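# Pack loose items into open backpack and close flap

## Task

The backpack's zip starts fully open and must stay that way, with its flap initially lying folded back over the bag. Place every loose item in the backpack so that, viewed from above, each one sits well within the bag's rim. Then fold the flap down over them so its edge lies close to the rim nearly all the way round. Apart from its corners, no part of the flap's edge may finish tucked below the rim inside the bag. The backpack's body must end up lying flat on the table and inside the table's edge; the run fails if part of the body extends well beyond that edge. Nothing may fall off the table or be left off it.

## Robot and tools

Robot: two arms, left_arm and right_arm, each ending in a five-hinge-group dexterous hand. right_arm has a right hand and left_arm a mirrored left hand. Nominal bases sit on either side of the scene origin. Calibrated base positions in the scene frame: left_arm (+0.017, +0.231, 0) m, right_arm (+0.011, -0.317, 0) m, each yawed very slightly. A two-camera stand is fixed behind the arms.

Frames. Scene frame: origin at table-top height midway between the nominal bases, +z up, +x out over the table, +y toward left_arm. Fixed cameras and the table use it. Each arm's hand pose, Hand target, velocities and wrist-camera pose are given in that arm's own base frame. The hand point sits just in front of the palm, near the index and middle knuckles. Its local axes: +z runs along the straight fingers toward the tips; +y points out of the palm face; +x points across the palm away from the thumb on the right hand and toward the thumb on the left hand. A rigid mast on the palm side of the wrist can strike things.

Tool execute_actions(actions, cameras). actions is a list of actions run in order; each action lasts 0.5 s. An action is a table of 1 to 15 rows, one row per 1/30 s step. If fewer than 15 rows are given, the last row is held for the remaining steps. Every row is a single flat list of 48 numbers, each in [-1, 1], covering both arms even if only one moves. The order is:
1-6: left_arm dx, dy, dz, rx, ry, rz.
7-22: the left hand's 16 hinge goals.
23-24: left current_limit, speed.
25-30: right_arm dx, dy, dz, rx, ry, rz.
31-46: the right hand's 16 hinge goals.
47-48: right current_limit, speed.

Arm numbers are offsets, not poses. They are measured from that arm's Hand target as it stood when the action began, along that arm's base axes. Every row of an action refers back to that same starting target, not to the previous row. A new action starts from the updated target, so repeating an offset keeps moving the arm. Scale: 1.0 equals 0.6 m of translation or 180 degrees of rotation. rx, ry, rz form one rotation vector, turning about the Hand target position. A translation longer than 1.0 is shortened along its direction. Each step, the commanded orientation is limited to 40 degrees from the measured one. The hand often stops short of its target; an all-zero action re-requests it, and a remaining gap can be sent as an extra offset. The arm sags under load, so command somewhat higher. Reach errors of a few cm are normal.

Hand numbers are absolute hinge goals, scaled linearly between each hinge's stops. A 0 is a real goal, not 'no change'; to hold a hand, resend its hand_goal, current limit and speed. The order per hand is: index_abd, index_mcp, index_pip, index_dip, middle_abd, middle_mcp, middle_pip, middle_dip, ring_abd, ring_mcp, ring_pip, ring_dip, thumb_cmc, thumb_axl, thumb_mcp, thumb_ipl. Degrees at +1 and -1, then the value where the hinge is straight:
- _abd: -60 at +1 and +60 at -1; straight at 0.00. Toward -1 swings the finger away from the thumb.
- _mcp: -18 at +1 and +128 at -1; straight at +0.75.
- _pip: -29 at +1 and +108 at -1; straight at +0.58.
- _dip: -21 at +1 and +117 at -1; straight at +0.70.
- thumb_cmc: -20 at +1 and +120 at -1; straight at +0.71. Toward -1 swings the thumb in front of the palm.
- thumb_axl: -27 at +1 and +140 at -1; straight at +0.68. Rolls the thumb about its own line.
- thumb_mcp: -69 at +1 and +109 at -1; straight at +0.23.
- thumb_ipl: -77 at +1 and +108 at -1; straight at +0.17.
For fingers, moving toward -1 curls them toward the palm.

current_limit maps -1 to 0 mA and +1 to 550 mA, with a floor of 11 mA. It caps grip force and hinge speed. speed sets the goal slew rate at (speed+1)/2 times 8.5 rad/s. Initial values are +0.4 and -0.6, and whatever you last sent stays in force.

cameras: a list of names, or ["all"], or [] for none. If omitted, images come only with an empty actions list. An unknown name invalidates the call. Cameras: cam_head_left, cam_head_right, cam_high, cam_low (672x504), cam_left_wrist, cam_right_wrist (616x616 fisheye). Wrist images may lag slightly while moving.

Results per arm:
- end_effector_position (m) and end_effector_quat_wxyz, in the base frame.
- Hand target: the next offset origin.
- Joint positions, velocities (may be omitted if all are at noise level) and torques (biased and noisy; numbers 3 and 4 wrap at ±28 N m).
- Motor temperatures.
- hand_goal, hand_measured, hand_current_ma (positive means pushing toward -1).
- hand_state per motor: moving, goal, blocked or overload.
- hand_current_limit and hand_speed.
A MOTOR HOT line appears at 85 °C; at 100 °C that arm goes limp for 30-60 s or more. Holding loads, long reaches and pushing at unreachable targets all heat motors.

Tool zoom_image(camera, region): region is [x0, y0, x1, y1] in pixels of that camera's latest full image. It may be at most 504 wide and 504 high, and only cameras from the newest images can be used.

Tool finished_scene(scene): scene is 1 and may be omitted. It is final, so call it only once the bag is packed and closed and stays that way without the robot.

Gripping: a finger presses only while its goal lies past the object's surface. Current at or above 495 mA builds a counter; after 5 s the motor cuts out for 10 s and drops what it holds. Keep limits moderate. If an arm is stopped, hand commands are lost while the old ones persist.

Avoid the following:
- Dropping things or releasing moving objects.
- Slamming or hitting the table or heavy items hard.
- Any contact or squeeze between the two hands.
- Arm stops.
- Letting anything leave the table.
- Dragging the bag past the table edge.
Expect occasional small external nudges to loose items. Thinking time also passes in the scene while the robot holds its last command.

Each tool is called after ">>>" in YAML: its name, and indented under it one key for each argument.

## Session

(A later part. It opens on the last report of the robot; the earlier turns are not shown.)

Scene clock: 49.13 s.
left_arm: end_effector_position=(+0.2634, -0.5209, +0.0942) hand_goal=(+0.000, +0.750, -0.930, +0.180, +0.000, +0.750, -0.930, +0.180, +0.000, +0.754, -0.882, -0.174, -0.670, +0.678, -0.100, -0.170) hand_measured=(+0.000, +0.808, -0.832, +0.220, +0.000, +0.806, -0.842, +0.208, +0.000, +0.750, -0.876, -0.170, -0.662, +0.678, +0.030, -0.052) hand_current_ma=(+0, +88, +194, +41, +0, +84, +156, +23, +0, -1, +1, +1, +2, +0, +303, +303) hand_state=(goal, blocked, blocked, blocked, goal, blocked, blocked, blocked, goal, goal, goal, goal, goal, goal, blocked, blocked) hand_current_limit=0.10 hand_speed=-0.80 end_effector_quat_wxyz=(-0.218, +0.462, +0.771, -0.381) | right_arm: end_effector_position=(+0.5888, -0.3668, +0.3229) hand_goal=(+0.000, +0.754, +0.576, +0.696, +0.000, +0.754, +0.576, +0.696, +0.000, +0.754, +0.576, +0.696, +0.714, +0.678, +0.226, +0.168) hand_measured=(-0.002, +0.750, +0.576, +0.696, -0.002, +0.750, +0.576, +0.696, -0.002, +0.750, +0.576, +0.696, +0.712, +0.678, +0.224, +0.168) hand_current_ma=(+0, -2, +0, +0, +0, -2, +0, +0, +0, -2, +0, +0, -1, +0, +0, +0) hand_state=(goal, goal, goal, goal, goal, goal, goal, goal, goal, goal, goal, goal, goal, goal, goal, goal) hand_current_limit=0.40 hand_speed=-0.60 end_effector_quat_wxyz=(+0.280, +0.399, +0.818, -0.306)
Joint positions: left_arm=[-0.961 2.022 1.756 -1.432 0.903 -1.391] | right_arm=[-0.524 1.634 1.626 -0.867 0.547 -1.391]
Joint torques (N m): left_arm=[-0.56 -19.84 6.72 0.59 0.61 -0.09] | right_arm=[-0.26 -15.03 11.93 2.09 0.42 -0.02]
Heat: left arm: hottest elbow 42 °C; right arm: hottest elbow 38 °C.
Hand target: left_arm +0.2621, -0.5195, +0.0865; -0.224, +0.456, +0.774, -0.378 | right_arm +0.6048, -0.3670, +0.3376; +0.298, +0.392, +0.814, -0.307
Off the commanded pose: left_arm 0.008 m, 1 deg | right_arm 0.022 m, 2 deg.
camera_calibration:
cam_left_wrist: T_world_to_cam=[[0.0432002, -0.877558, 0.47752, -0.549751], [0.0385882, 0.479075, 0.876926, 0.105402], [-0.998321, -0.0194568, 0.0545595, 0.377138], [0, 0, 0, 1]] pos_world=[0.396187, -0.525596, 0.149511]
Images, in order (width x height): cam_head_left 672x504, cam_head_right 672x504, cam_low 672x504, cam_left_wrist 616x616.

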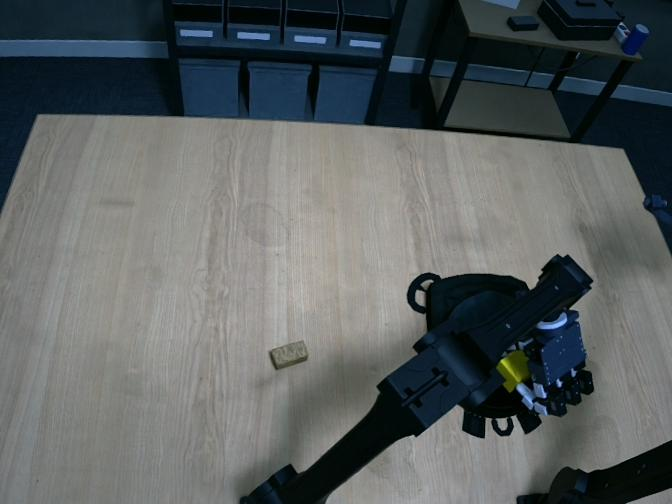

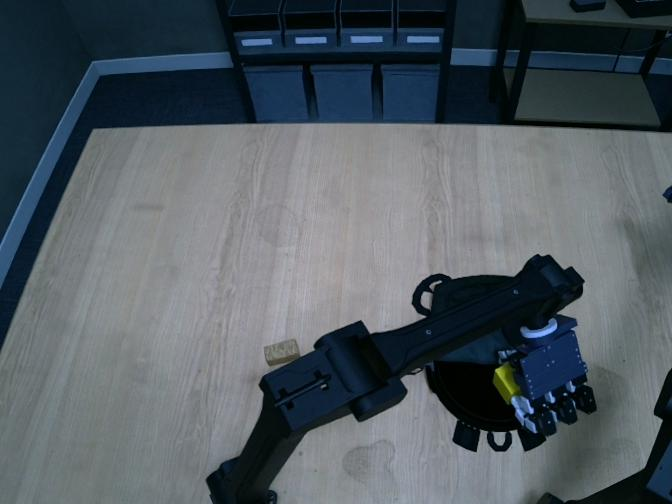

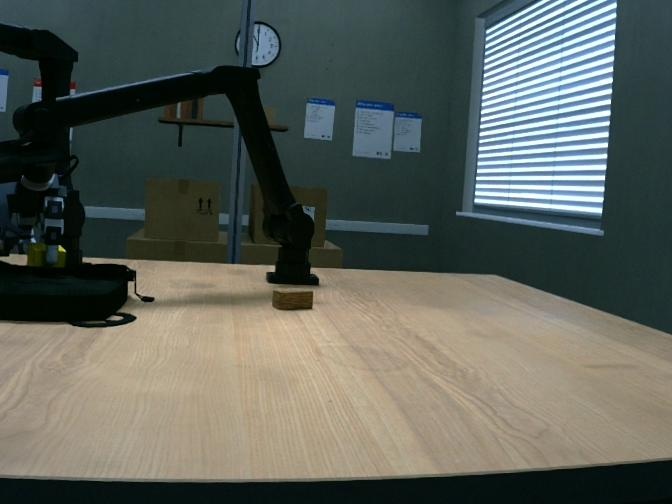

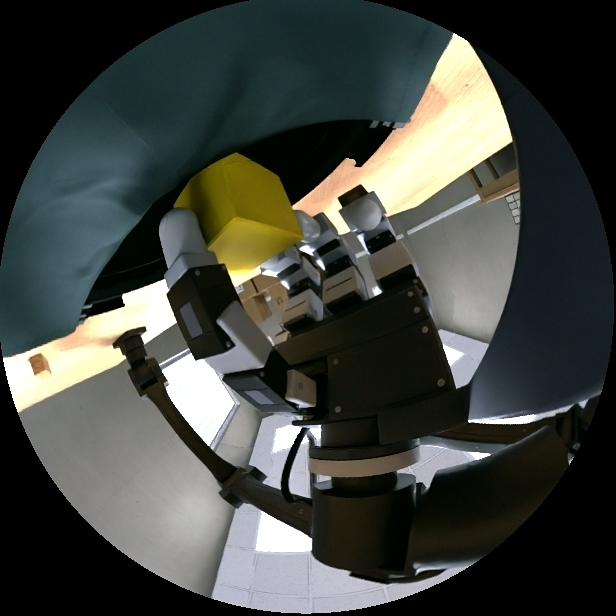

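>>> execute_actions:
  actions:
    - [[-0.017,0,-0.022,0,0,0,0,0.75,-0.93,0.18,0,0.75,-0.93,0.18,0,0.753,-0.883,-0.174,-0.671,0.678,-0.1,-0.17,0.1,-0.8,0,0,0,0,0,0,0,0.754,0.576,0.696,0,0.754,0.576,0.696,0,0.754,0.576,0.696,0.714,0.678,0.226,0.168,0.4,-0.6]]
  cameras: ["cam_left_wrist", "cam_low", "cam_head_left"]

>>> zoom_image:
  camera: "cam_head_left"
  region: [390, 250, 590, 450]

>>> zoom_image:
  camera: "cam_low"
  region: [0, 180, 180, 340]

Scene clock: 50.37 s.
left_arm: end_effector_position=(+0.2625, -0.5229, +0.0894) hand_goal=(+0.000, +0.750, -0.930, +0.180, +0.000, +0.750, -0.930, +0.180, +0.000, +0.754, -0.882, -0.174, -0.670, +0.678, -0.100, -0.170) hand_measured=(+0.000, +0.808, -0.854, +0.208, +0.000, +0.806, -0.848, +0.206, +0.000, +0.750, -0.876, -0.170, -0.674, +0.676, +0.058, -0.092) hand_current_ma=(+0, +88, +121, +22, +0, +84, +141, +19, +0, -1, +1, +1, -1, +0, +303, +212) hand_state=(goal, blocked, blocked, blocked, goal, blocked, blocked, blocked, goal, goal, goal, goal, goal, goal, blocked, blocked) hand_current_limit=0.10 hand_speed=-0.80 end_effector_quat_wxyz=(-0.209, +0.460, +0.772, -0.386) | right_arm: end_effector_position=(+0.5888, -0.3668, +0.3229) hand_goal=(+0.000, +0.754, +0.576, +0.696, +0.000, +0.754, +0.576, +0.696, +0.000, +0.754, +0.576, +0.696, +0.714, +0.678, +0.226, +0.168) hand_measured=(-0.002, +0.750, +0.576, +0.696, -0.002, +0.750, +0.576, +0.696, -0.002, +0.750, +0.576, +0.696, +0.712, +0.678, +0.224, +0.168) hand_current_ma=(+0, -2, +0, +0, +0, -2, +0, +0, +0, -2, +0, +0, -1, +0, +0, +0) hand_state=(goal, goal, goal, goal, goal, goal, goal, goal, goal, goal, goal, goal, goal, goal, goal, goal) hand_current_limit=0.40 hand_speed=-0.60 end_effector_quat_wxyz=(+0.280, +0.399, +0.818, -0.306)
Joint positions: left_arm=[-0.963 2.009 1.725 -1.376 0.905 -1.415] | right_arm=[-0.524 1.634 1.626 -0.867 0.547 -1.391]
Joint torques (N m): left_arm=[-1.61 -19.25 5.38 0.8 0.59 0.01] | right_arm=[-0.38 -15.09 11.97 2.11 0.41 -0.01]
Heat: left arm: hottest elbow 42 °C; right arm: hottest elbow 38 °C.
Hand target: left_arm +0.2519, -0.5195, +0.0734; -0.224, +0.456, +0.774, -0.378 | right_arm +0.6048, -0.3670, +0.3376; +0.298, +0.392, +0.814, -0.307
Off the commanded pose: left_arm 0.020 m, 2 deg | right_arm 0.022 m, 2 deg.
camera_calibration:
cam_left_wrist: T_world_to_cam=[[0.049834, -0.869789, 0.490901, -0.547998], [0.0235283, 0.492398, 0.870052, 0.122029], [-0.99848, -0.0318081, 0.0450028, 0.370999], [0, 0, 0, 1]] pos_world=[0.394873, -0.524929, 0.146145]
Images, in order (width x height): cam_head_left 672x504, cam_low 672x504, cam_left_wrist 616x616.

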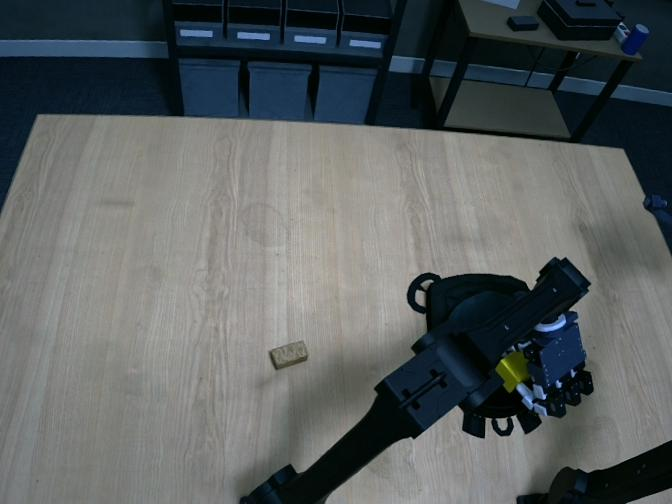

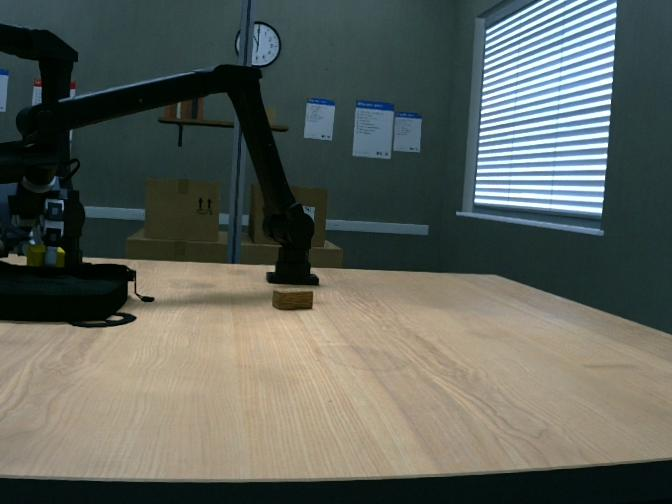

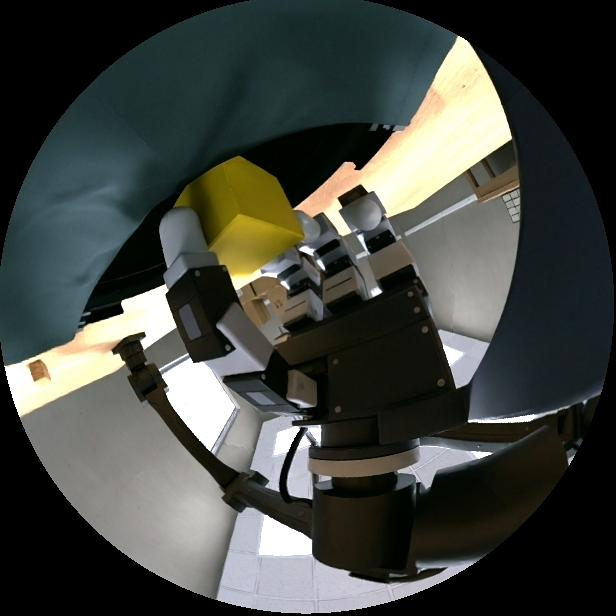

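Scaled by 2.520 from the camera's 672x504 image, which has a finer 960x720 frame.

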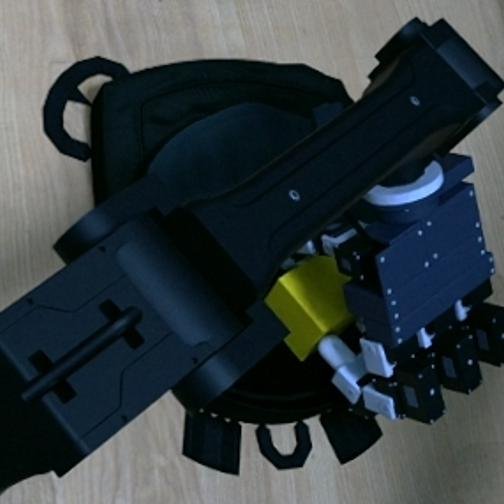

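Scaled by 2.800 from the camera's 672x504 image, which has a finer 960x720 frame.

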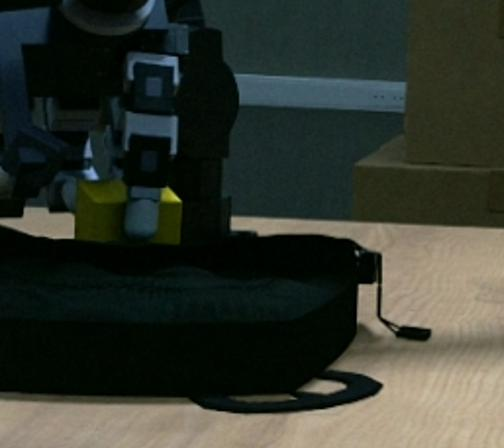

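>>> execute_actions:
  actions:
    - [[0,0.01,0.075,0,0,0,0,0.75,-0.93,0.18,0,0.75,-0.93,0.18,0,0.753,-0.883,-0.174,-0.671,0.678,-0.1,-0.17,0.1,-0.8,0,0,0,0,0,0,0,0.754,0.576,0.696,0,0.754,0.576,0.696,0,0.754,0.576,0.696,0.714,0.678,0.226,0.168,0.4,-0.6]]
    - [[0,0.008,0,0,0,-0.06,0,0.75,-0.93,0.18,0,0.75,-0.93,0.18,0,0.753,-0.883,-0.174,-0.671,0.678,-0.1,-0.17,0.1,-0.8,0,0,0,0,0,0,0,0.754,0.576,0.696,0,0.754,0.576,0.696,0,0.754,0.576,0.696,0.714,0.678,0.226,0.168,0.4,-0.6]]
    - [[-0.002,0.008,0,0,0,-0.06,0,0.75,-0.93,0.18,0,0.75,-0.93,0.18,0,0.753,-0.883,-0.174,-0.671,0.678,-0.1,-0.17,0.1,-0.8,0,0,0,0,0,0,0,0.754,0.576,0.696,0,0.754,0.576,0.696,0,0.754,0.576,0.696,0.714,0.678,0.226,0.168,0.4,-0.6]]
    - [[0,0,0.005,0,0,-0.041,0,0.75,-0.93,0.18,0,0.75,-0.93,0.18,0,0.753,-0.883,-0.174,-0.671,0.678,-0.1,-0.17,0.1,-0.8,0,0,0,0,0,0,0,0.754,0.576,0.696,0,0.754,0.576,0.696,0,0.754,0.576,0.696,0.714,0.678,0.226,0.168,0.4,-0.6]]
  cameras: ["cam_left_wrist", "cam_low", "cam_head_left", "cam_head_right"]

>>> zoom_image:
  camera: "cam_head_right"
  region: [390, 250, 610, 470]

>>> zoom_image:
  camera: "cam_left_wrist"
  region: [0, 60, 460, 400]

Scene clock: 54.43 s.
left_arm: end_effector_position=(+0.2542, -0.5035, +0.1112) hand_goal=(+0.000, +0.750, -0.930, +0.180, +0.000, +0.750, -0.930, +0.180, +0.000, +0.754, -0.882, -0.174, -0.670, +0.678, -0.100, -0.170) hand_measured=(+0.000, +0.808, -0.854, +0.208, +0.000, +0.806, -0.850, +0.204, +0.000, +0.750, -0.876, -0.170, -0.670, +0.676, +0.058, -0.092) hand_current_ma=(+0, +88, +121, +22, +0, +84, +133, +18, +0, -1, +1, +1, +0, +0, +302, +212) hand_state=(goal, blocked, blocked, blocked, goal, blocked, blocked, blocked, goal, goal, goal, goal, goal, goal, blocked, blocked) hand_current_limit=0.10 hand_speed=-0.80 end_effector_quat_wxyz=(-0.214, +0.623, +0.681, -0.320) | right_arm: end_effector_position=(+0.5888, -0.3668, +0.3229) hand_goal=(+0.000, +0.754, +0.576, +0.696, +0.000, +0.754, +0.576, +0.696, +0.000, +0.754, +0.576, +0.696, +0.714, +0.678, +0.226, +0.168) hand_measured=(-0.002, +0.750, +0.576, +0.696, -0.002, +0.750, +0.576, +0.696, -0.002, +0.750, +0.576, +0.696, +0.712, +0.678, +0.224, +0.168) hand_current_ma=(+0, -2, +0, +0, +0, -2, +0, +0, +0, -2, +0, +0, -1, +0, +0, +0) hand_state=(goal, goal, goal, goal, goal, goal, goal, goal, goal, goal, goal, goal, goal, goal, goal, goal) hand_current_limit=0.40 hand_speed=-0.60 end_effector_quat_wxyz=(+0.280, +0.399, +0.818, -0.306)
Joint positions: left_arm=[-1.004 1.997 1.782 -1.67 0.738 -0.97] | right_arm=[-0.524 1.634 1.626 -0.867 0.547 -1.391]
Joint torques (N m): left_arm=[-1.14 -21.3 7.49 -0.81 0.36 0.13] | right_arm=[-0.15 -15.21 11.97 2.04 0.41 -0.01]
Heat: left arm: hottest elbow 43 °C; right arm: hottest elbow 38 °C.
Hand target: left_arm +0.2506, -0.5039, +0.1215; -0.311, +0.635, +0.636, -0.310 | right_arm +0.6048, -0.3670, +0.3376; +0.298, +0.392, +0.814, -0.307
Off the commanded pose: left_arm 0.011 m, 12 deg | right_arm 0.022 m, 2 deg.
joint sent to its limit (left arm) — joint 4 (wrist pitch), lower limit. The joint targets are off in orientation, not in position.
camera_calibration:
cam_left_wrist: T_world_to_cam=[[-0.333679, -0.801117, 0.49686, -0.410112], [0.0860999, 0.498965, 0.862334, 0.0820073], [-0.938747, 0.330522, -0.0975179, 0.54547], [0, 0, 0, 1]] pos_world=[0.368152, -0.549757, 0.186244]
Images, in order (width x height): cam_head_left 672x504, cam_head_right 672x504, cam_low 672x504, cam_left_wrist 616x616.

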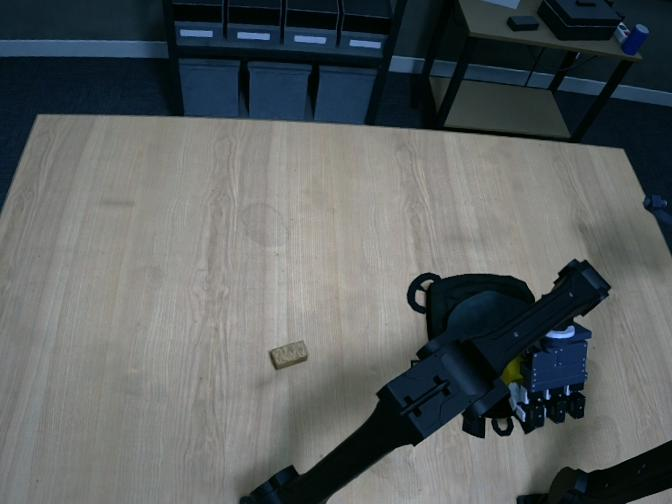

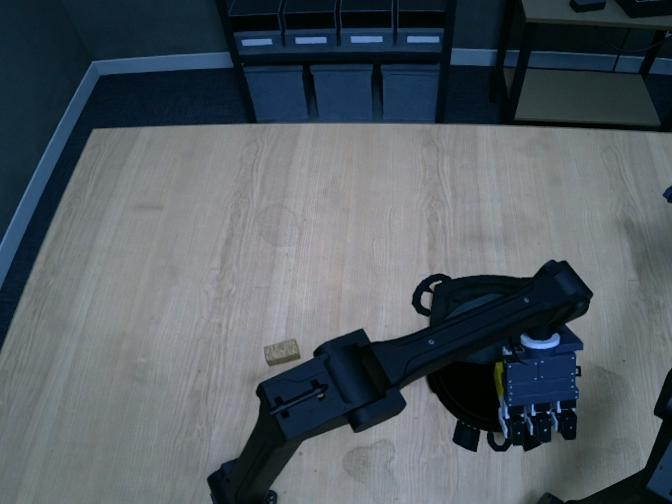

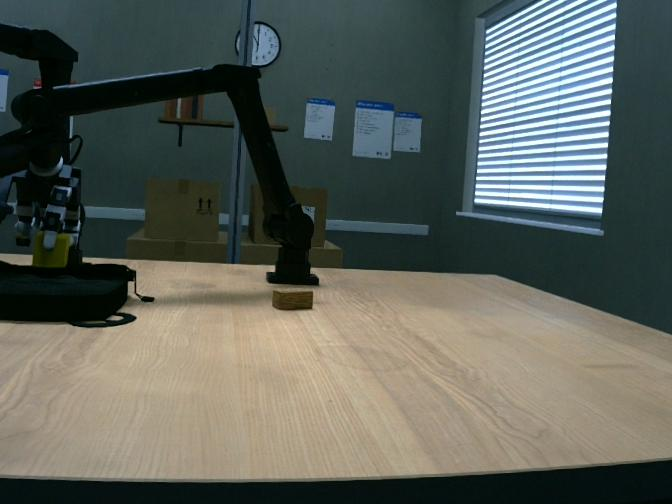

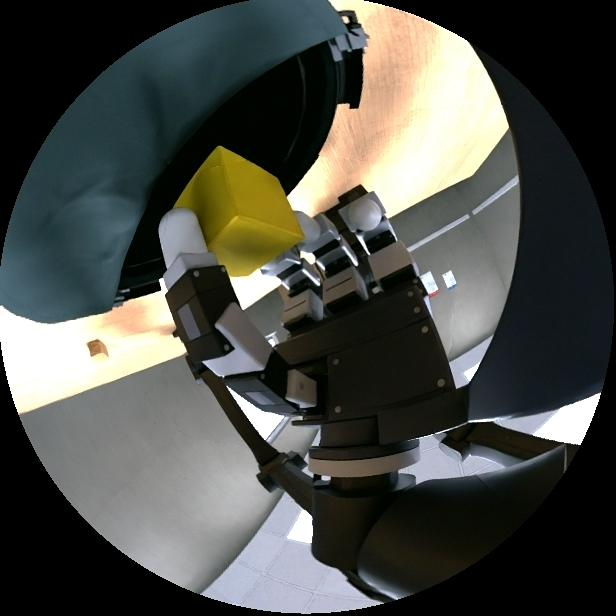

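Scaled by 2.291 from the camera's 672x504 image, which has a finer 960x720 frame.

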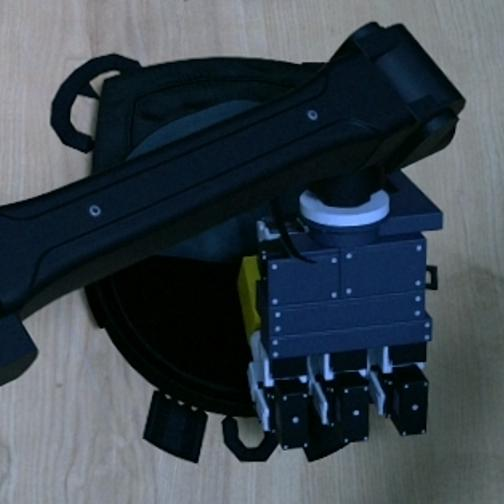

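Scaled by 1.096 from the camera's 616x616 image, which has a finer 880x880 frame.

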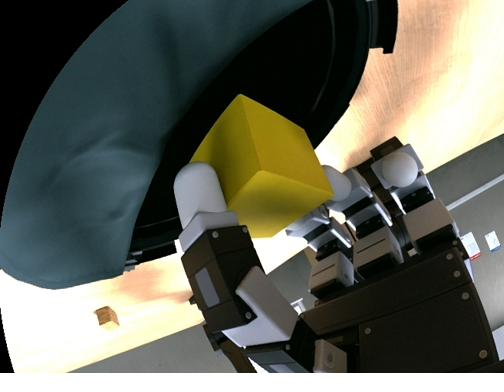

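>>> execute_actions:
  actions:
    - [[-0.02,0,0,-0.032,-0.0418,0.0442,0,0.75,-0.93,0.18,0,0.75,-0.93,0.18,0,0.753,-0.883,-0.174,-0.671,0.678,-0.1,-0.17,0.1,-0.8,0,0,0,0,0,0,0,0.754,0.576,0.696,0,0.754,0.576,0.696,0,0.754,0.576,0.696,0.714,0.678,0.226,0.168,0.4,-0.6]]
    - [[0,0,-0.03,0,0,0,0,0.75,-0.93,0.18,0,0.75,-0.93,0.18,0,0.753,-0.883,-0.174,-0.671,0.678,-0.1,-0.17,0.1,-0.8,0,0,0,0,0,0,0,0.754,0.576,0.696,0,0.754,0.576,0.696,0,0.754,0.576,0.696,0.714,0.678,0.226,0.168,0.4,-0.6]]
  cameras: ["cam_left_wrist", "cam_low", "cam_head_left", "cam_head_right"]

>>> zoom_image:
  camera: "cam_left_wrist"
  region: [0, 60, 460, 400]

Scene clock: 57.30 s.
left_arm: end_effector_position=(+0.2419, -0.5038, +0.1032) hand_goal=(+0.000, +0.750, -0.930, +0.180, +0.000, +0.750, -0.930, +0.180, +0.000, +0.754, -0.882, -0.174, -0.670, +0.678, -0.100, -0.170) hand_measured=(+0.000, +0.808, -0.854, +0.208, +0.000, +0.806, -0.850, +0.204, +0.000, +0.750, -0.876, -0.170, -0.668, +0.676, +0.058, -0.092) hand_current_ma=(+0, +88, +121, +22, +0, +84, +133, +18, +0, -1, +1, +1, +0, +0, +302, +212) hand_state=(goal, blocked, blocked, blocked, goal, blocked, blocked, blocked, goal, goal, goal, goal, goal, goal, blocked, blocked) hand_current_limit=0.10 hand_speed=-0.80 end_effector_quat_wxyz=(-0.215, +0.624, +0.679, -0.320) | right_arm: end_effector_position=(+0.5888, -0.3668, +0.3229) hand_goal=(+0.000, +0.754, +0.576, +0.696, +0.000, +0.754, +0.576, +0.696, +0.000, +0.754, +0.576, +0.696, +0.714, +0.678, +0.226, +0.168) hand_measured=(-0.002, +0.750, +0.576, +0.696, -0.002, +0.750, +0.576, +0.696, -0.002, +0.750, +0.576, +0.696, +0.712, +0.678, +0.224, +0.168) hand_current_ma=(+0, -2, +0, +0, +0, -2, +0, +0, +0, -2, +0, +0, -1, +0, +0, +0) hand_state=(goal, goal, goal, goal, goal, goal, goal, goal, goal, goal, goal, goal, goal, goal, goal, goal) hand_current_limit=0.40 hand_speed=-0.60 end_effector_quat_wxyz=(+0.280, +0.399, +0.818, -0.306)
Joint positions: left_arm=[-1.022 1.982 1.738 -1.628 0.743 -0.988] | right_arm=[-0.524 1.634 1.626 -0.867 0.547 -1.391]
Joint torques (N m): left_arm=[-1.03 -20.25 6.46 0.24 0.55 -0.04] | right_arm=[-0.21 -15.15 11.93 2.07 0.41 -0.02]
Heat: left arm: hottest elbow 43 °C; right arm: hottest elbow 39 °C.
Hand target: left_arm +0.2388, -0.5038, +0.1034; -0.214, +0.623, +0.681, -0.320 | right_arm +0.6048, -0.3670, +0.3376; +0.298, +0.392, +0.814, -0.307
Off the commanded pose: left_arm 0.003 m, 0 deg | right_arm 0.022 m, 2 deg.
camera_calibration:
cam_left_wrist: T_world_to_cam=[[-0.336488, -0.799191, 0.498066, -0.408876], [0.0884183, 0.499758, 0.86164, 0.0899748], [-0.937527, 0.33397, -0.0974997, 0.534583], [0, 0, 0, 1]] pos_world=[0.355649, -0.55027, 0.178243]
Images, in order (width x height): cam_head_left 672x504, cam_head_right 672x504, cam_low 672x504, cam_left_wrist 616x616.

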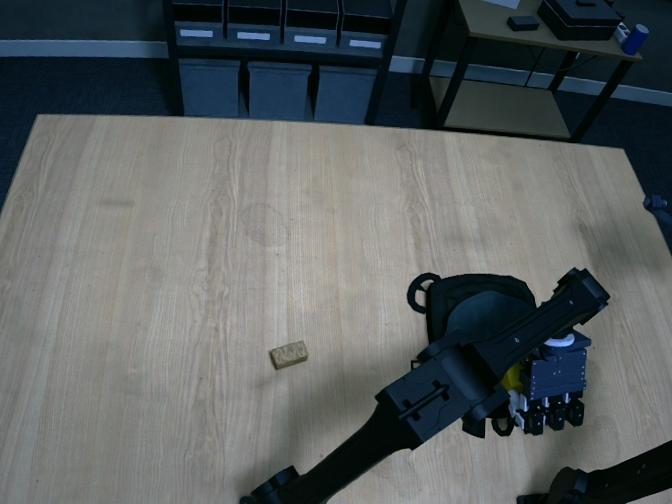

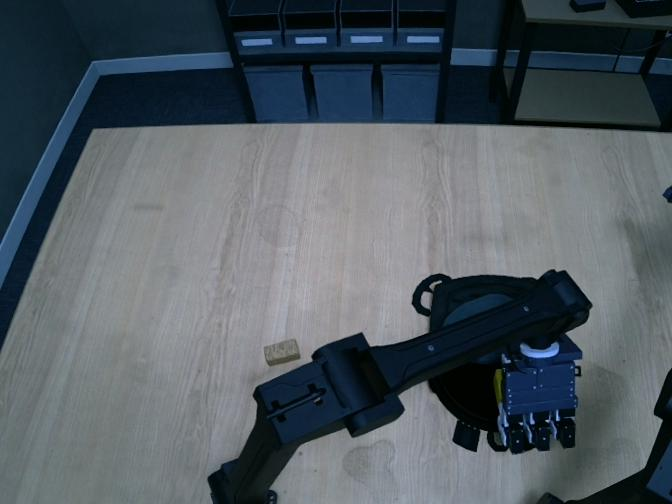

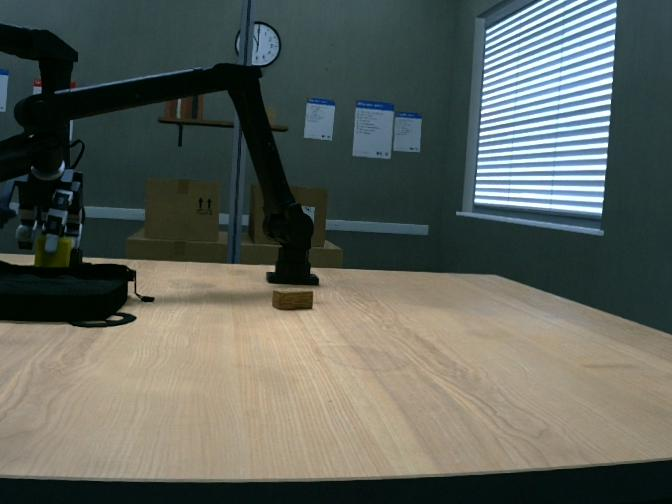

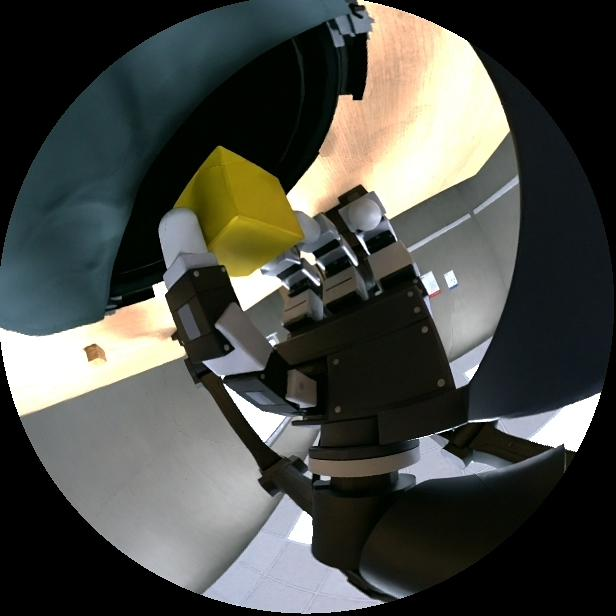

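Scaled by 1.096 from the camera's 616x616 image, which has a finer 880x880 frame.

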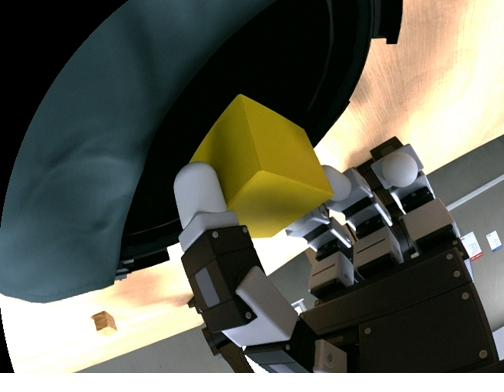

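>>> execute_actions:
  actions:
    - [[-0.003,0,-0.022,0,0,0,0,0.75,-0.93,0.18,0,0.75,-0.93,0.18,0,0.753,-0.883,-0.174,-0.671,0.678,-0.1,-0.17,0.1,-0.8,0,0,0,0,0,0,0,0.754,0.576,0.696,0,0.754,0.576,0.696,0,0.754,0.576,0.696,0.714,0.678,0.226,0.168,0.4,-0.6]]
    - [[0,0,-0.022,0,0,0,0,0.75,-0.93,0.18,0,0.75,-0.93,0.18,0,0.753,-0.883,-0.174,-0.671,0.678,-0.1,-0.17,0.1,-0.8,0,0,0,0,0,0,0,0.754,0.576,0.696,0,0.754,0.576,0.696,0,0.754,0.576,0.696,0.714,0.678,0.226,0.168,0.4,-0.6]]
  cameras: ["cam_left_wrist", "cam_low"]

>>> zoom_image:
  camera: "cam_left_wrist"
  region: [0, 60, 460, 400]

Scene clock: 59.30 s.
left_arm: end_effector_position=(+0.2416, -0.5037, +0.0863) hand_goal=(+0.000, +0.750, -0.930, +0.180, +0.000, +0.750, -0.930, +0.180, +0.000, +0.754, -0.882, -0.174, -0.670, +0.678, -0.100, -0.170) hand_measured=(+0.000, +0.808, -0.854, +0.208, +0.000, +0.806, -0.850, +0.204, +0.000, +0.750, -0.876, -0.170, -0.670, +0.676, +0.058, -0.092) hand_current_ma=(+0, +88, +121, +21, +0, +84, +133, +18, +0, -1, +1, +1, +0, +0, +303, +212) hand_state=(goal, blocked, blocked, blocked, goal, blocked, blocked, blocked, goal, goal, goal, goal, goal, goal, blocked, blocked) hand_current_limit=0.10 hand_speed=-0.80 end_effector_quat_wxyz=(-0.208, +0.625, +0.680, -0.322) | right_arm: end_effector_position=(+0.5888, -0.3668, +0.3229) hand_goal=(+0.000, +0.754, +0.576, +0.696, +0.000, +0.754, +0.576, +0.696, +0.000, +0.754, +0.576, +0.696, +0.714, +0.678, +0.226, +0.168) hand_measured=(-0.002, +0.750, +0.576, +0.696, -0.002, +0.750, +0.576, +0.696, -0.002, +0.750, +0.576, +0.696, +0.712, +0.678, +0.224, +0.168) hand_current_ma=(+0, -2, +0, +0, +0, -2, +0, +0, +0, -2, +0, +0, -1, +0, +0, +0) hand_state=(goal, goal, goal, goal, goal, goal, goal, goal, goal, goal, goal, goal, goal, goal, goal, goal) hand_current_limit=0.40 hand_speed=-0.60 end_effector_quat_wxyz=(+0.280, +0.399, +0.818, -0.306)
Joint positions: left_arm=[-1.022 1.982 1.694 -1.566 0.744 -0.995] | right_arm=[-0.524 1.634 1.626 -0.867 0.547 -1.391]
Joint torques (N m): left_arm=[-1.14 -18.73 6.22 0.4 0.57 -0.01] | right_arm=[-0.21 -15.09 11.95 2.09 0.41 -0.01]
Heat: left arm: hottest elbow 43 °C; right arm: hottest elbow 39 °C.
Hand target: left_arm +0.2369, -0.5039, +0.0770; -0.214, +0.623, +0.681, -0.320 | right_arm +0.6048, -0.3670, +0.3376; +0.298, +0.392, +0.814, -0.307
Off the commanded pose: left_arm 0.010 m, 1 deg | right_arm 0.022 m, 2 deg.
camera_calibration:
cam_left_wrist: T_world_to_cam=[[-0.33649, -0.79543, 0.504049, -0.399064], [0.0788076, 0.509598, 0.856796, 0.112179], [-0.938384, 0.328026, -0.108789, 0.530875], [0, 0, 0, 1]] pos_world=[0.355043, -0.548735, 0.162787]
Images, in order (width x height): cam_low 672x504, cam_left_wrist 616x616.

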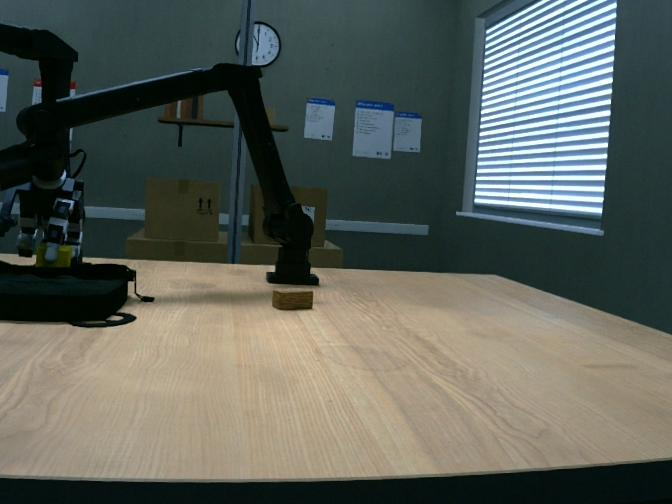

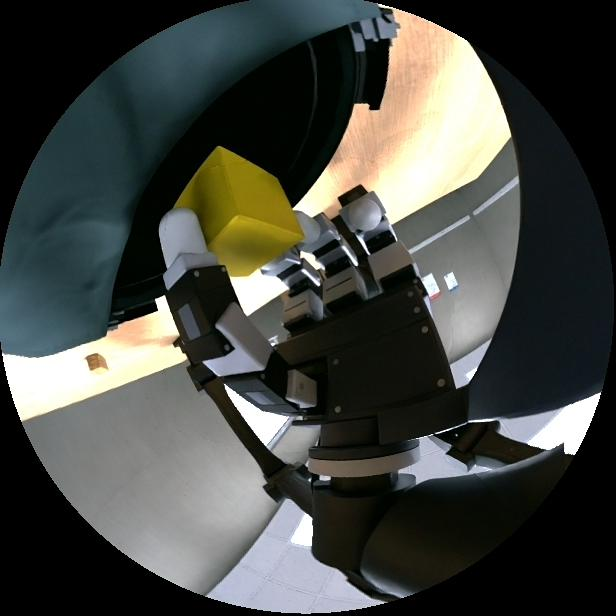

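Scaled by 1.096 from the camera's 616x616 image, which has a finer 880x880 frame.

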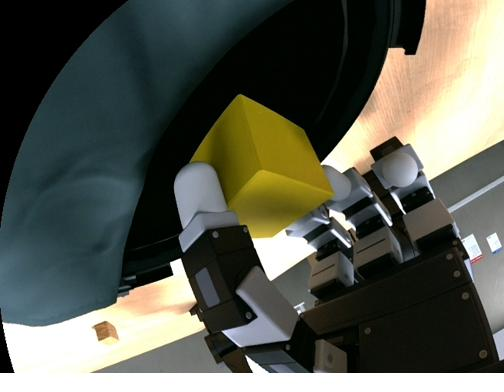

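>>> execute_actions:
  actions:
    - [[0,0,-0.03,0,0,0,0,0.75,-0.93,0.18,0,0.75,-0.93,0.18,0,0.753,-0.883,-0.174,-0.671,0.678,-0.1,-0.17,0.1,-0.8,0,0,0,0,0,0,0,0.754,0.576,0.696,0,0.754,0.576,0.696,0,0.754,0.576,0.696,0.714,0.678,0.226,0.168,0.4,-0.6]]
  cameras: ["cam_left_wrist", "cam_low"]

>>> zoom_image:
  camera: "cam_left_wrist"
  region: [0, 60, 460, 400]

>>> zoom_image:
  camera: "cam_low"
  region: [0, 180, 180, 340]

Scene clock: 60.33 s.
left_arm: end_effector_position=(+0.2418, -0.5081, +0.0815) hand_goal=(+0.000, +0.750, -0.930, +0.180, +0.000, +0.750, -0.930, +0.180, +0.000, +0.754, -0.882, -0.174, -0.670, +0.678, -0.100, -0.170) hand_measured=(+0.000, +0.808, -0.880, +0.182, +0.000, +0.806, -0.850, +0.204, +0.000, +0.750, -0.876, -0.170, -0.686, +0.674, +0.066, -0.094) hand_current_ma=(+0, +88, +58, +0, +0, +84, +133, +18, +0, -1, +1, +1, -8, -1, +303, +203) hand_state=(goal, blocked, blocked, goal, goal, blocked, blocked, blocked, goal, goal, goal, goal, goal, goal, blocked, blocked) hand_current_limit=0.10 hand_speed=-0.80 end_effector_quat_wxyz=(-0.200, +0.627, +0.679, -0.325) | right_arm: end_effector_position=(+0.5888, -0.3668, +0.3229) hand_goal=(+0.000, +0.754, +0.576, +0.696, +0.000, +0.754, +0.576, +0.696, +0.000, +0.754, +0.576, +0.696, +0.714, +0.678, +0.226, +0.168) hand_measured=(-0.002, +0.750, +0.576, +0.696, -0.002, +0.750, +0.576, +0.696, -0.002, +0.750, +0.576, +0.696, +0.712, +0.678, +0.224, +0.168) hand_current_ma=(+0, -2, +0, +0, +0, -2, +0, +0, +0, -2, +0, +0, -1, +0, +0, +0) hand_state=(goal, goal, goal, goal, goal, goal, goal, goal, goal, goal, goal, goal, goal, goal, goal, goal) hand_current_limit=0.40 hand_speed=-0.60 end_effector_quat_wxyz=(+0.280, +0.399, +0.818, -0.306)
Joint positions: left_arm=[-1.025 1.982 1.683 -1.532 0.747 -1.003] | right_arm=[-0.524 1.634 1.626 -0.867 0.547 -1.391]
Joint torques (N m): left_arm=[-0.85 -17.38 5.07 0.69 0.45 0.09] | right_arm=[-0.32 -15.15 11.93 2.04 0.41 -0.02]
Heat: left arm: hottest elbow 43 °C; right arm: hottest elbow 39 °C.
Hand target: left_arm +0.2368, -0.5038, +0.0590; -0.214, +0.623, +0.681, -0.320 | right_arm +0.6048, -0.3670, +0.3376; +0.298, +0.392, +0.814, -0.307
Off the commanded pose: left_arm 0.023 m, 2 deg | right_arm 0.022 m, 2 deg.
camera_calibration:
cam_left_wrist: T_world_to_cam=[[-0.337996, -0.788149, 0.514374, -0.396903], [0.0706797, 0.523739, 0.848942, 0.128387], [-0.93849, 0.323295, -0.121316, 0.530598], [0, 0, 0, 1]] pos_world=[0.354735, -0.551599, 0.159533]
Images, in order (width x height): cam_low 672x504, cam_left_wrist 616x616.

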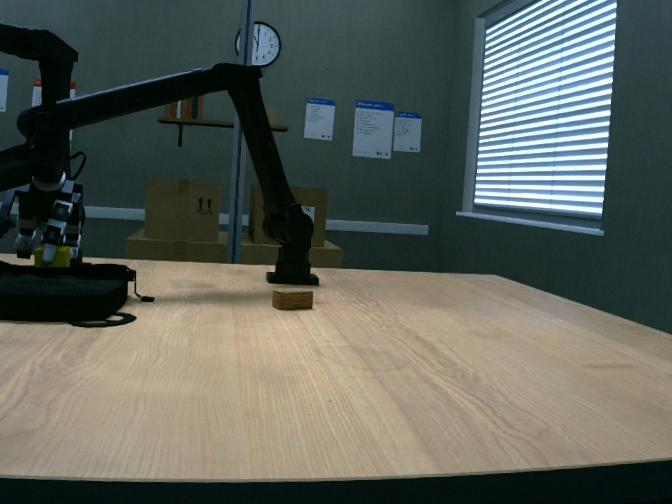

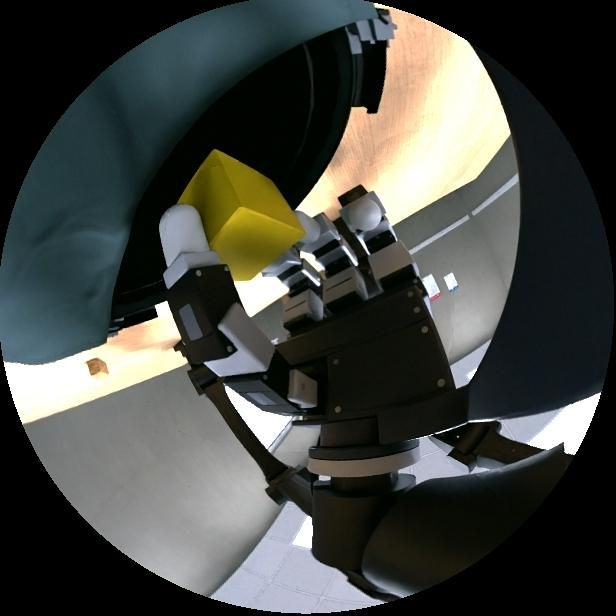

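Scaled by 1.096 from the camera's 616x616 image, which has a finer 880x880 frame.

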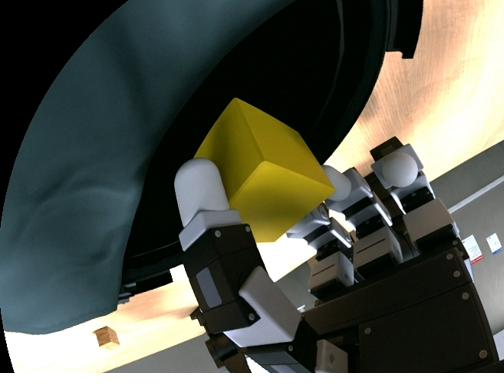

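Scaled by 2.800 from the camera's 672x504 image, which has a finer 960x720 frame.

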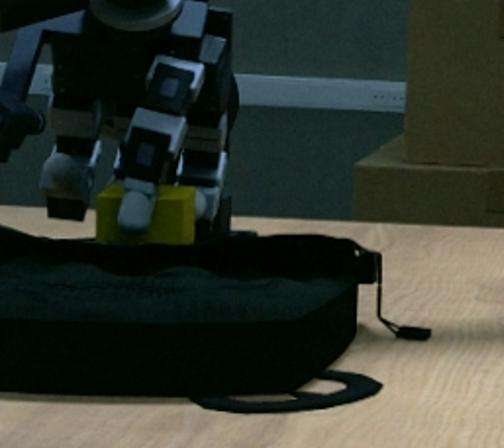

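>>> execute_actions:
  actions:
    - [[0,0,0.025,0,0,0,0,0.78,-0.87,0.22,0,0.78,-0.85,0.22,0,0.753,-0.883,-0.174,-0.671,0.678,0,-0.12,0.1,-0.9,0,0,0,0,0,0,0,0.754,0.576,0.696,0,0.754,0.576,0.696,0,0.754,0.576,0.696,0.714,0.678,0.226,0.168,0.4,-0.6]]
    - [[0,0,0,0,0,0,0,0.83,-0.82,0.3,0,0.83,-0.82,0.3,0,0.753,-0.883,-0.174,-0.671,0.678,0.1,-0.04,0.1,-0.9,0,0,0,0,0,0,0,0.754,0.576,0.696,0,0.754,0.576,0.696,0,0.754,0.576,0.696,0.714,0.678,0.226,0.168,0.4,-0.6]]
    - [[0,0,0,0,0,0,0,0.85,-0.78,0.32,0,0.85,-0.78,0.32,0,0.753,-0.883,-0.174,-0.671,0.678,0.16,0.0,0.1,-0.9,0,0,0,0,0,0,0,0.754,0.576,0.696,0,0.754,0.576,0.696,0,0.754,0.576,0.696,0.714,0.678,0.226,0.168,0.4,-0.6]]
  cameras: ["cam_left_wrist"]

>>> zoom_image:
  camera: "cam_left_wrist"
  region: [0, 60, 460, 400]

Scene clock: 62.50 s.
left_arm: end_effector_position=(+0.2397, -0.5070, +0.0821) hand_goal=(+0.000, +0.850, -0.780, +0.320, +0.000, +0.850, -0.780, +0.320, +0.000, +0.754, -0.882, -0.174, -0.670, +0.678, +0.160, +0.000) hand_measured=(+0.000, +0.838, -0.782, +0.318, +0.000, +0.836, -0.782, +0.318, +0.000, +0.750, -0.876, -0.170, -0.672, +0.676, +0.152, -0.004) hand_current_ma=(+0, -5, +0, +0, +0, -7, +0, +0, +0, -1, +1, +1, +0, +0, -4, -1) hand_state=(goal, goal, goal, goal, goal, goal, goal, goal, goal, goal, goal, goal, goal, goal, goal, goal) hand_current_limit=0.10 hand_speed=-0.90 end_effector_quat_wxyz=(-0.203, +0.626, +0.679, -0.324) | right_arm: end_effector_position=(+0.5888, -0.3668, +0.3229) hand_goal=(+0.000, +0.754, +0.576, +0.696, +0.000, +0.754, +0.576, +0.696, +0.000, +0.754, +0.576, +0.696, +0.714, +0.678, +0.226, +0.168) hand_measured=(-0.002, +0.750, +0.576, +0.696, -0.002, +0.750, +0.576, +0.696, -0.002, +0.750, +0.576, +0.696, +0.712, +0.678, +0.224, +0.168) hand_current_ma=(+0, -2, +0, +0, +0, -2, +0, +0, +0, -2, +0, +0, -1, +0, +0, +0) hand_state=(goal, goal, goal, goal, goal, goal, goal, goal, goal, goal, goal, goal, goal, goal, goal, goal) hand_current_limit=0.40 hand_speed=-0.60 end_effector_quat_wxyz=(+0.280, +0.399, +0.818, -0.306)
Joint positions: left_arm=[-1.027 1.982 1.683 -1.539 0.748 -1.004] | right_arm=[-0.524 1.634 1.626 -0.867 0.547 -1.391]
Joint torques (N m): left_arm=[-0.73 -18.43 6.76 -0.44 0.39 0.08] | right_arm=[-0.09 -15.21 11.92 2.03 0.42 -0.02]
Heat: left arm: hottest elbow 43 °C; right arm: hottest elbow 39 °C.
Hand target: left_arm +0.2368, -0.5039, +0.0741; -0.214, +0.623, +0.681, -0.320 | right_arm +0.6048, -0.3670, +0.3376; +0.298, +0.392, +0.814, -0.307
Off the commanded pose: left_arm 0.009 m, 1 deg | right_arm 0.022 m, 2 deg.
camera_calibration:
cam_left_wrist: T_world_to_cam=[[-0.33627, -0.790989, 0.511135, -0.398668], [0.0750883, 0.518494, 0.851778, 0.123551], [-0.938767, 0.324808, -0.11496, 0.528648], [0, 0, 0, 1]] pos_world=[0.352941, -0.551111, 0.159308]
Images, in order (width x height): cam_left_wrist 616x616.

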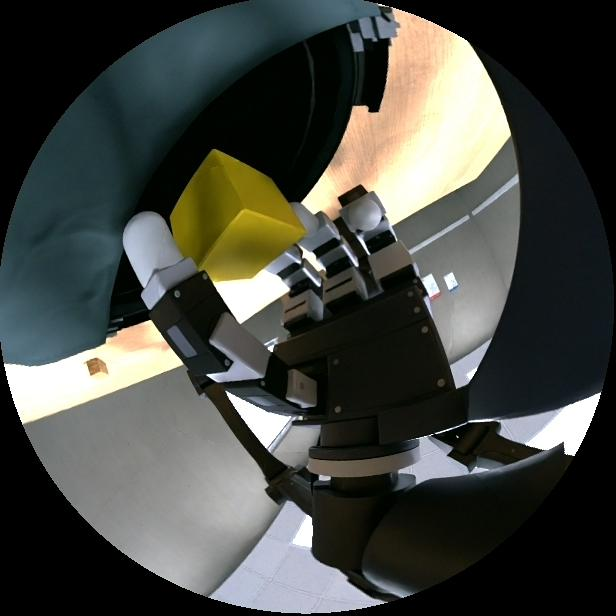

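Scaled by 1.096 from the camera's 616x616 image, which has a finer 880x880 frame.

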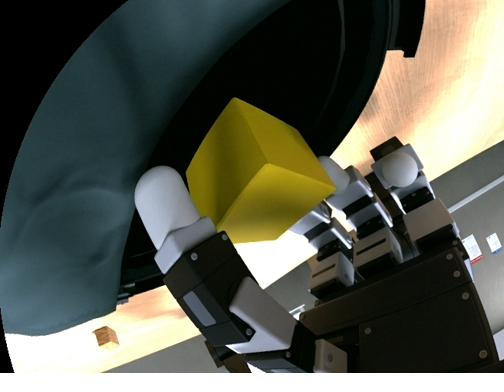

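>>> execute_actions:
  actions:
    - [[0,0,0.02,0,0,0,0,0.89,-0.75,0.36,0,0.89,-0.75,0.36,0,0.753,-0.883,-0.174,-0.671,0.678,0.18,0.0,0.1,-0.9,0,0,0,0,0,0,0,0.754,0.576,0.696,0,0.754,0.576,0.696,0,0.754,0.576,0.696,0.714,0.678,0.226,0.168,0.4,-0.6]]
    - [[0,0,0.06,0,0,0,0,0.89,-0.7,0.4,0,0.89,-0.7,0.4,0,0.753,-0.883,-0.174,-0.671,0.678,0.2,0.0,0.1,-0.8,0,0,0,0,0,0,0,0.754,0.576,0.696,0,0.754,0.576,0.696,0,0.754,0.576,0.696,0.714,0.678,0.226,0.168,0.4,-0.6]]
    - [[0,0.02,0.06,0,0,0,0,0.89,-0.591,0.406,0,0.89,-0.591,0.406,0,0.753,-0.883,-0.174,-0.671,0.678,0.2,0.0,0.1,-0.8,0,0,0,0,0,0,0,0.754,0.576,0.696,0,0.754,0.576,0.696,0,0.754,0.576,0.696,0.714,0.678,0.226,0.168,0.4,-0.6]]
  cameras: ["cam_left_wrist", "cam_head_left"]

>>> zoom_image:
  camera: "cam_left_wrist"
  region: [0, 0, 460, 400]

Scene clock: 64.50 s.
left_arm: end_effector_position=(+0.2269, -0.4841, +0.1464) hand_goal=(+0.000, +0.890, -0.590, +0.406, +0.000, +0.890, -0.590, +0.406, +0.000, +0.754, -0.882, -0.174, -0.670, +0.678, +0.200, +0.000) hand_measured=(+0.000, +0.878, -0.592, +0.404, +0.000, +0.876, -0.592, +0.404, +0.000, +0.750, -0.876, -0.170, -0.672, +0.676, +0.192, -0.004) hand_current_ma=(+0, -6, +0, +0, +0, -8, +0, +0, +0, -1, +1, +1, +0, +0, -4, -1) hand_state=(goal, goal, goal, goal, goal, goal, goal, goal, goal, goal, goal, goal, goal, goal, goal, goal) hand_current_limit=0.10 hand_speed=-0.80 end_effector_quat_wxyz=(-0.210, +0.622, +0.683, -0.320) | right_arm: end_effector_position=(+0.5888, -0.3668, +0.3229) hand_goal=(+0.000, +0.754, +0.576, +0.696, +0.000, +0.754, +0.576, +0.696, +0.000, +0.754, +0.576, +0.696, +0.714, +0.678, +0.226, +0.168) hand_measured=(-0.002, +0.750, +0.576, +0.696, -0.002, +0.750, +0.576, +0.696, -0.002, +0.750, +0.576, +0.696, +0.712, +0.678, +0.224, +0.168) hand_current_ma=(+0, -2, +0, +0, +0, -2, +0, +0, +0, -2, +0, +0, -1, +0, +0, +0) hand_state=(goal, goal, goal, goal, goal, goal, goal, goal, goal, goal, goal, goal, goal, goal, goal, goal) hand_current_limit=0.40 hand_speed=-0.60 end_effector_quat_wxyz=(+0.280, +0.399, +0.818, -0.306)
Joint positions: left_arm=[-1.027 1.883 1.704 -1.674 0.744 -1.009] | right_arm=[-0.524 1.634 1.626 -0.867 0.547 -1.391]
Joint torques (N m): left_arm=[0.03 -17.79 10.96 -0.58 0.36 -0.04] | right_arm=[-0.38 -15.15 11.88 2.07 0.42 -0.02]
Heat: left arm: hottest elbow 43 °C; right arm: hottest elbow 39 °C.
Hand target: left_arm +0.2369, -0.4920, +0.1580; -0.214, +0.623, +0.681, -0.320 | right_arm +0.6048, -0.3670, +0.3376; +0.298, +0.392, +0.814, -0.307
Off the commanded pose: left_arm 0.017 m, 1 deg | right_arm 0.022 m, 2 deg.
joint sent to its limit (left arm) — joint 4 (wrist pitch), lower limit. The joint targets still meet the commanded pose.
camera_calibration:
cam_left_wrist: T_world_to_cam=[[-0.331403, -0.801368, 0.497976, -0.421928], [0.0783234, 0.502614, 0.860956, 0.0480882], [-0.940233, 0.324327, -0.103802, 0.515027], [0, 0, 0, 1]] pos_world=[0.340651, -0.529327, 0.222169]
Images, in order (width x height): cam_head_left 672x504, cam_left_wrist 616x616.

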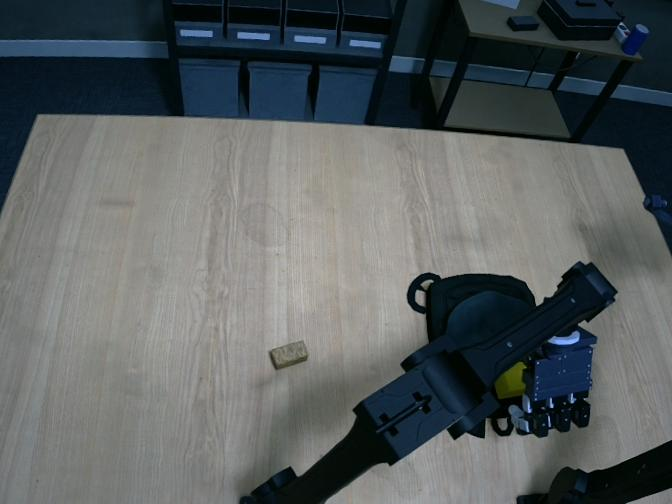

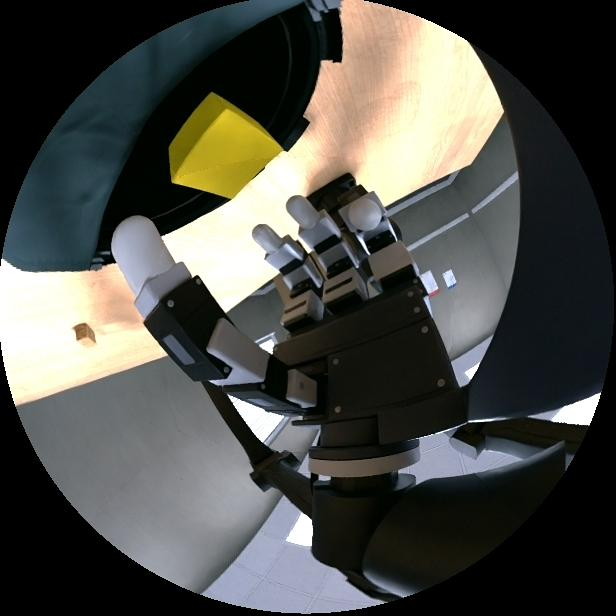

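Scaled by 1.096 from the camera's 616x616 image, which has a finer 880x880 frame.

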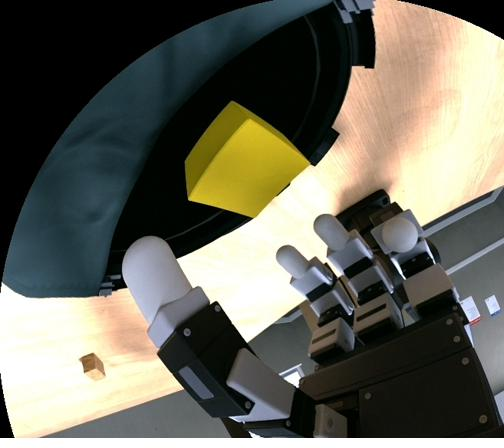

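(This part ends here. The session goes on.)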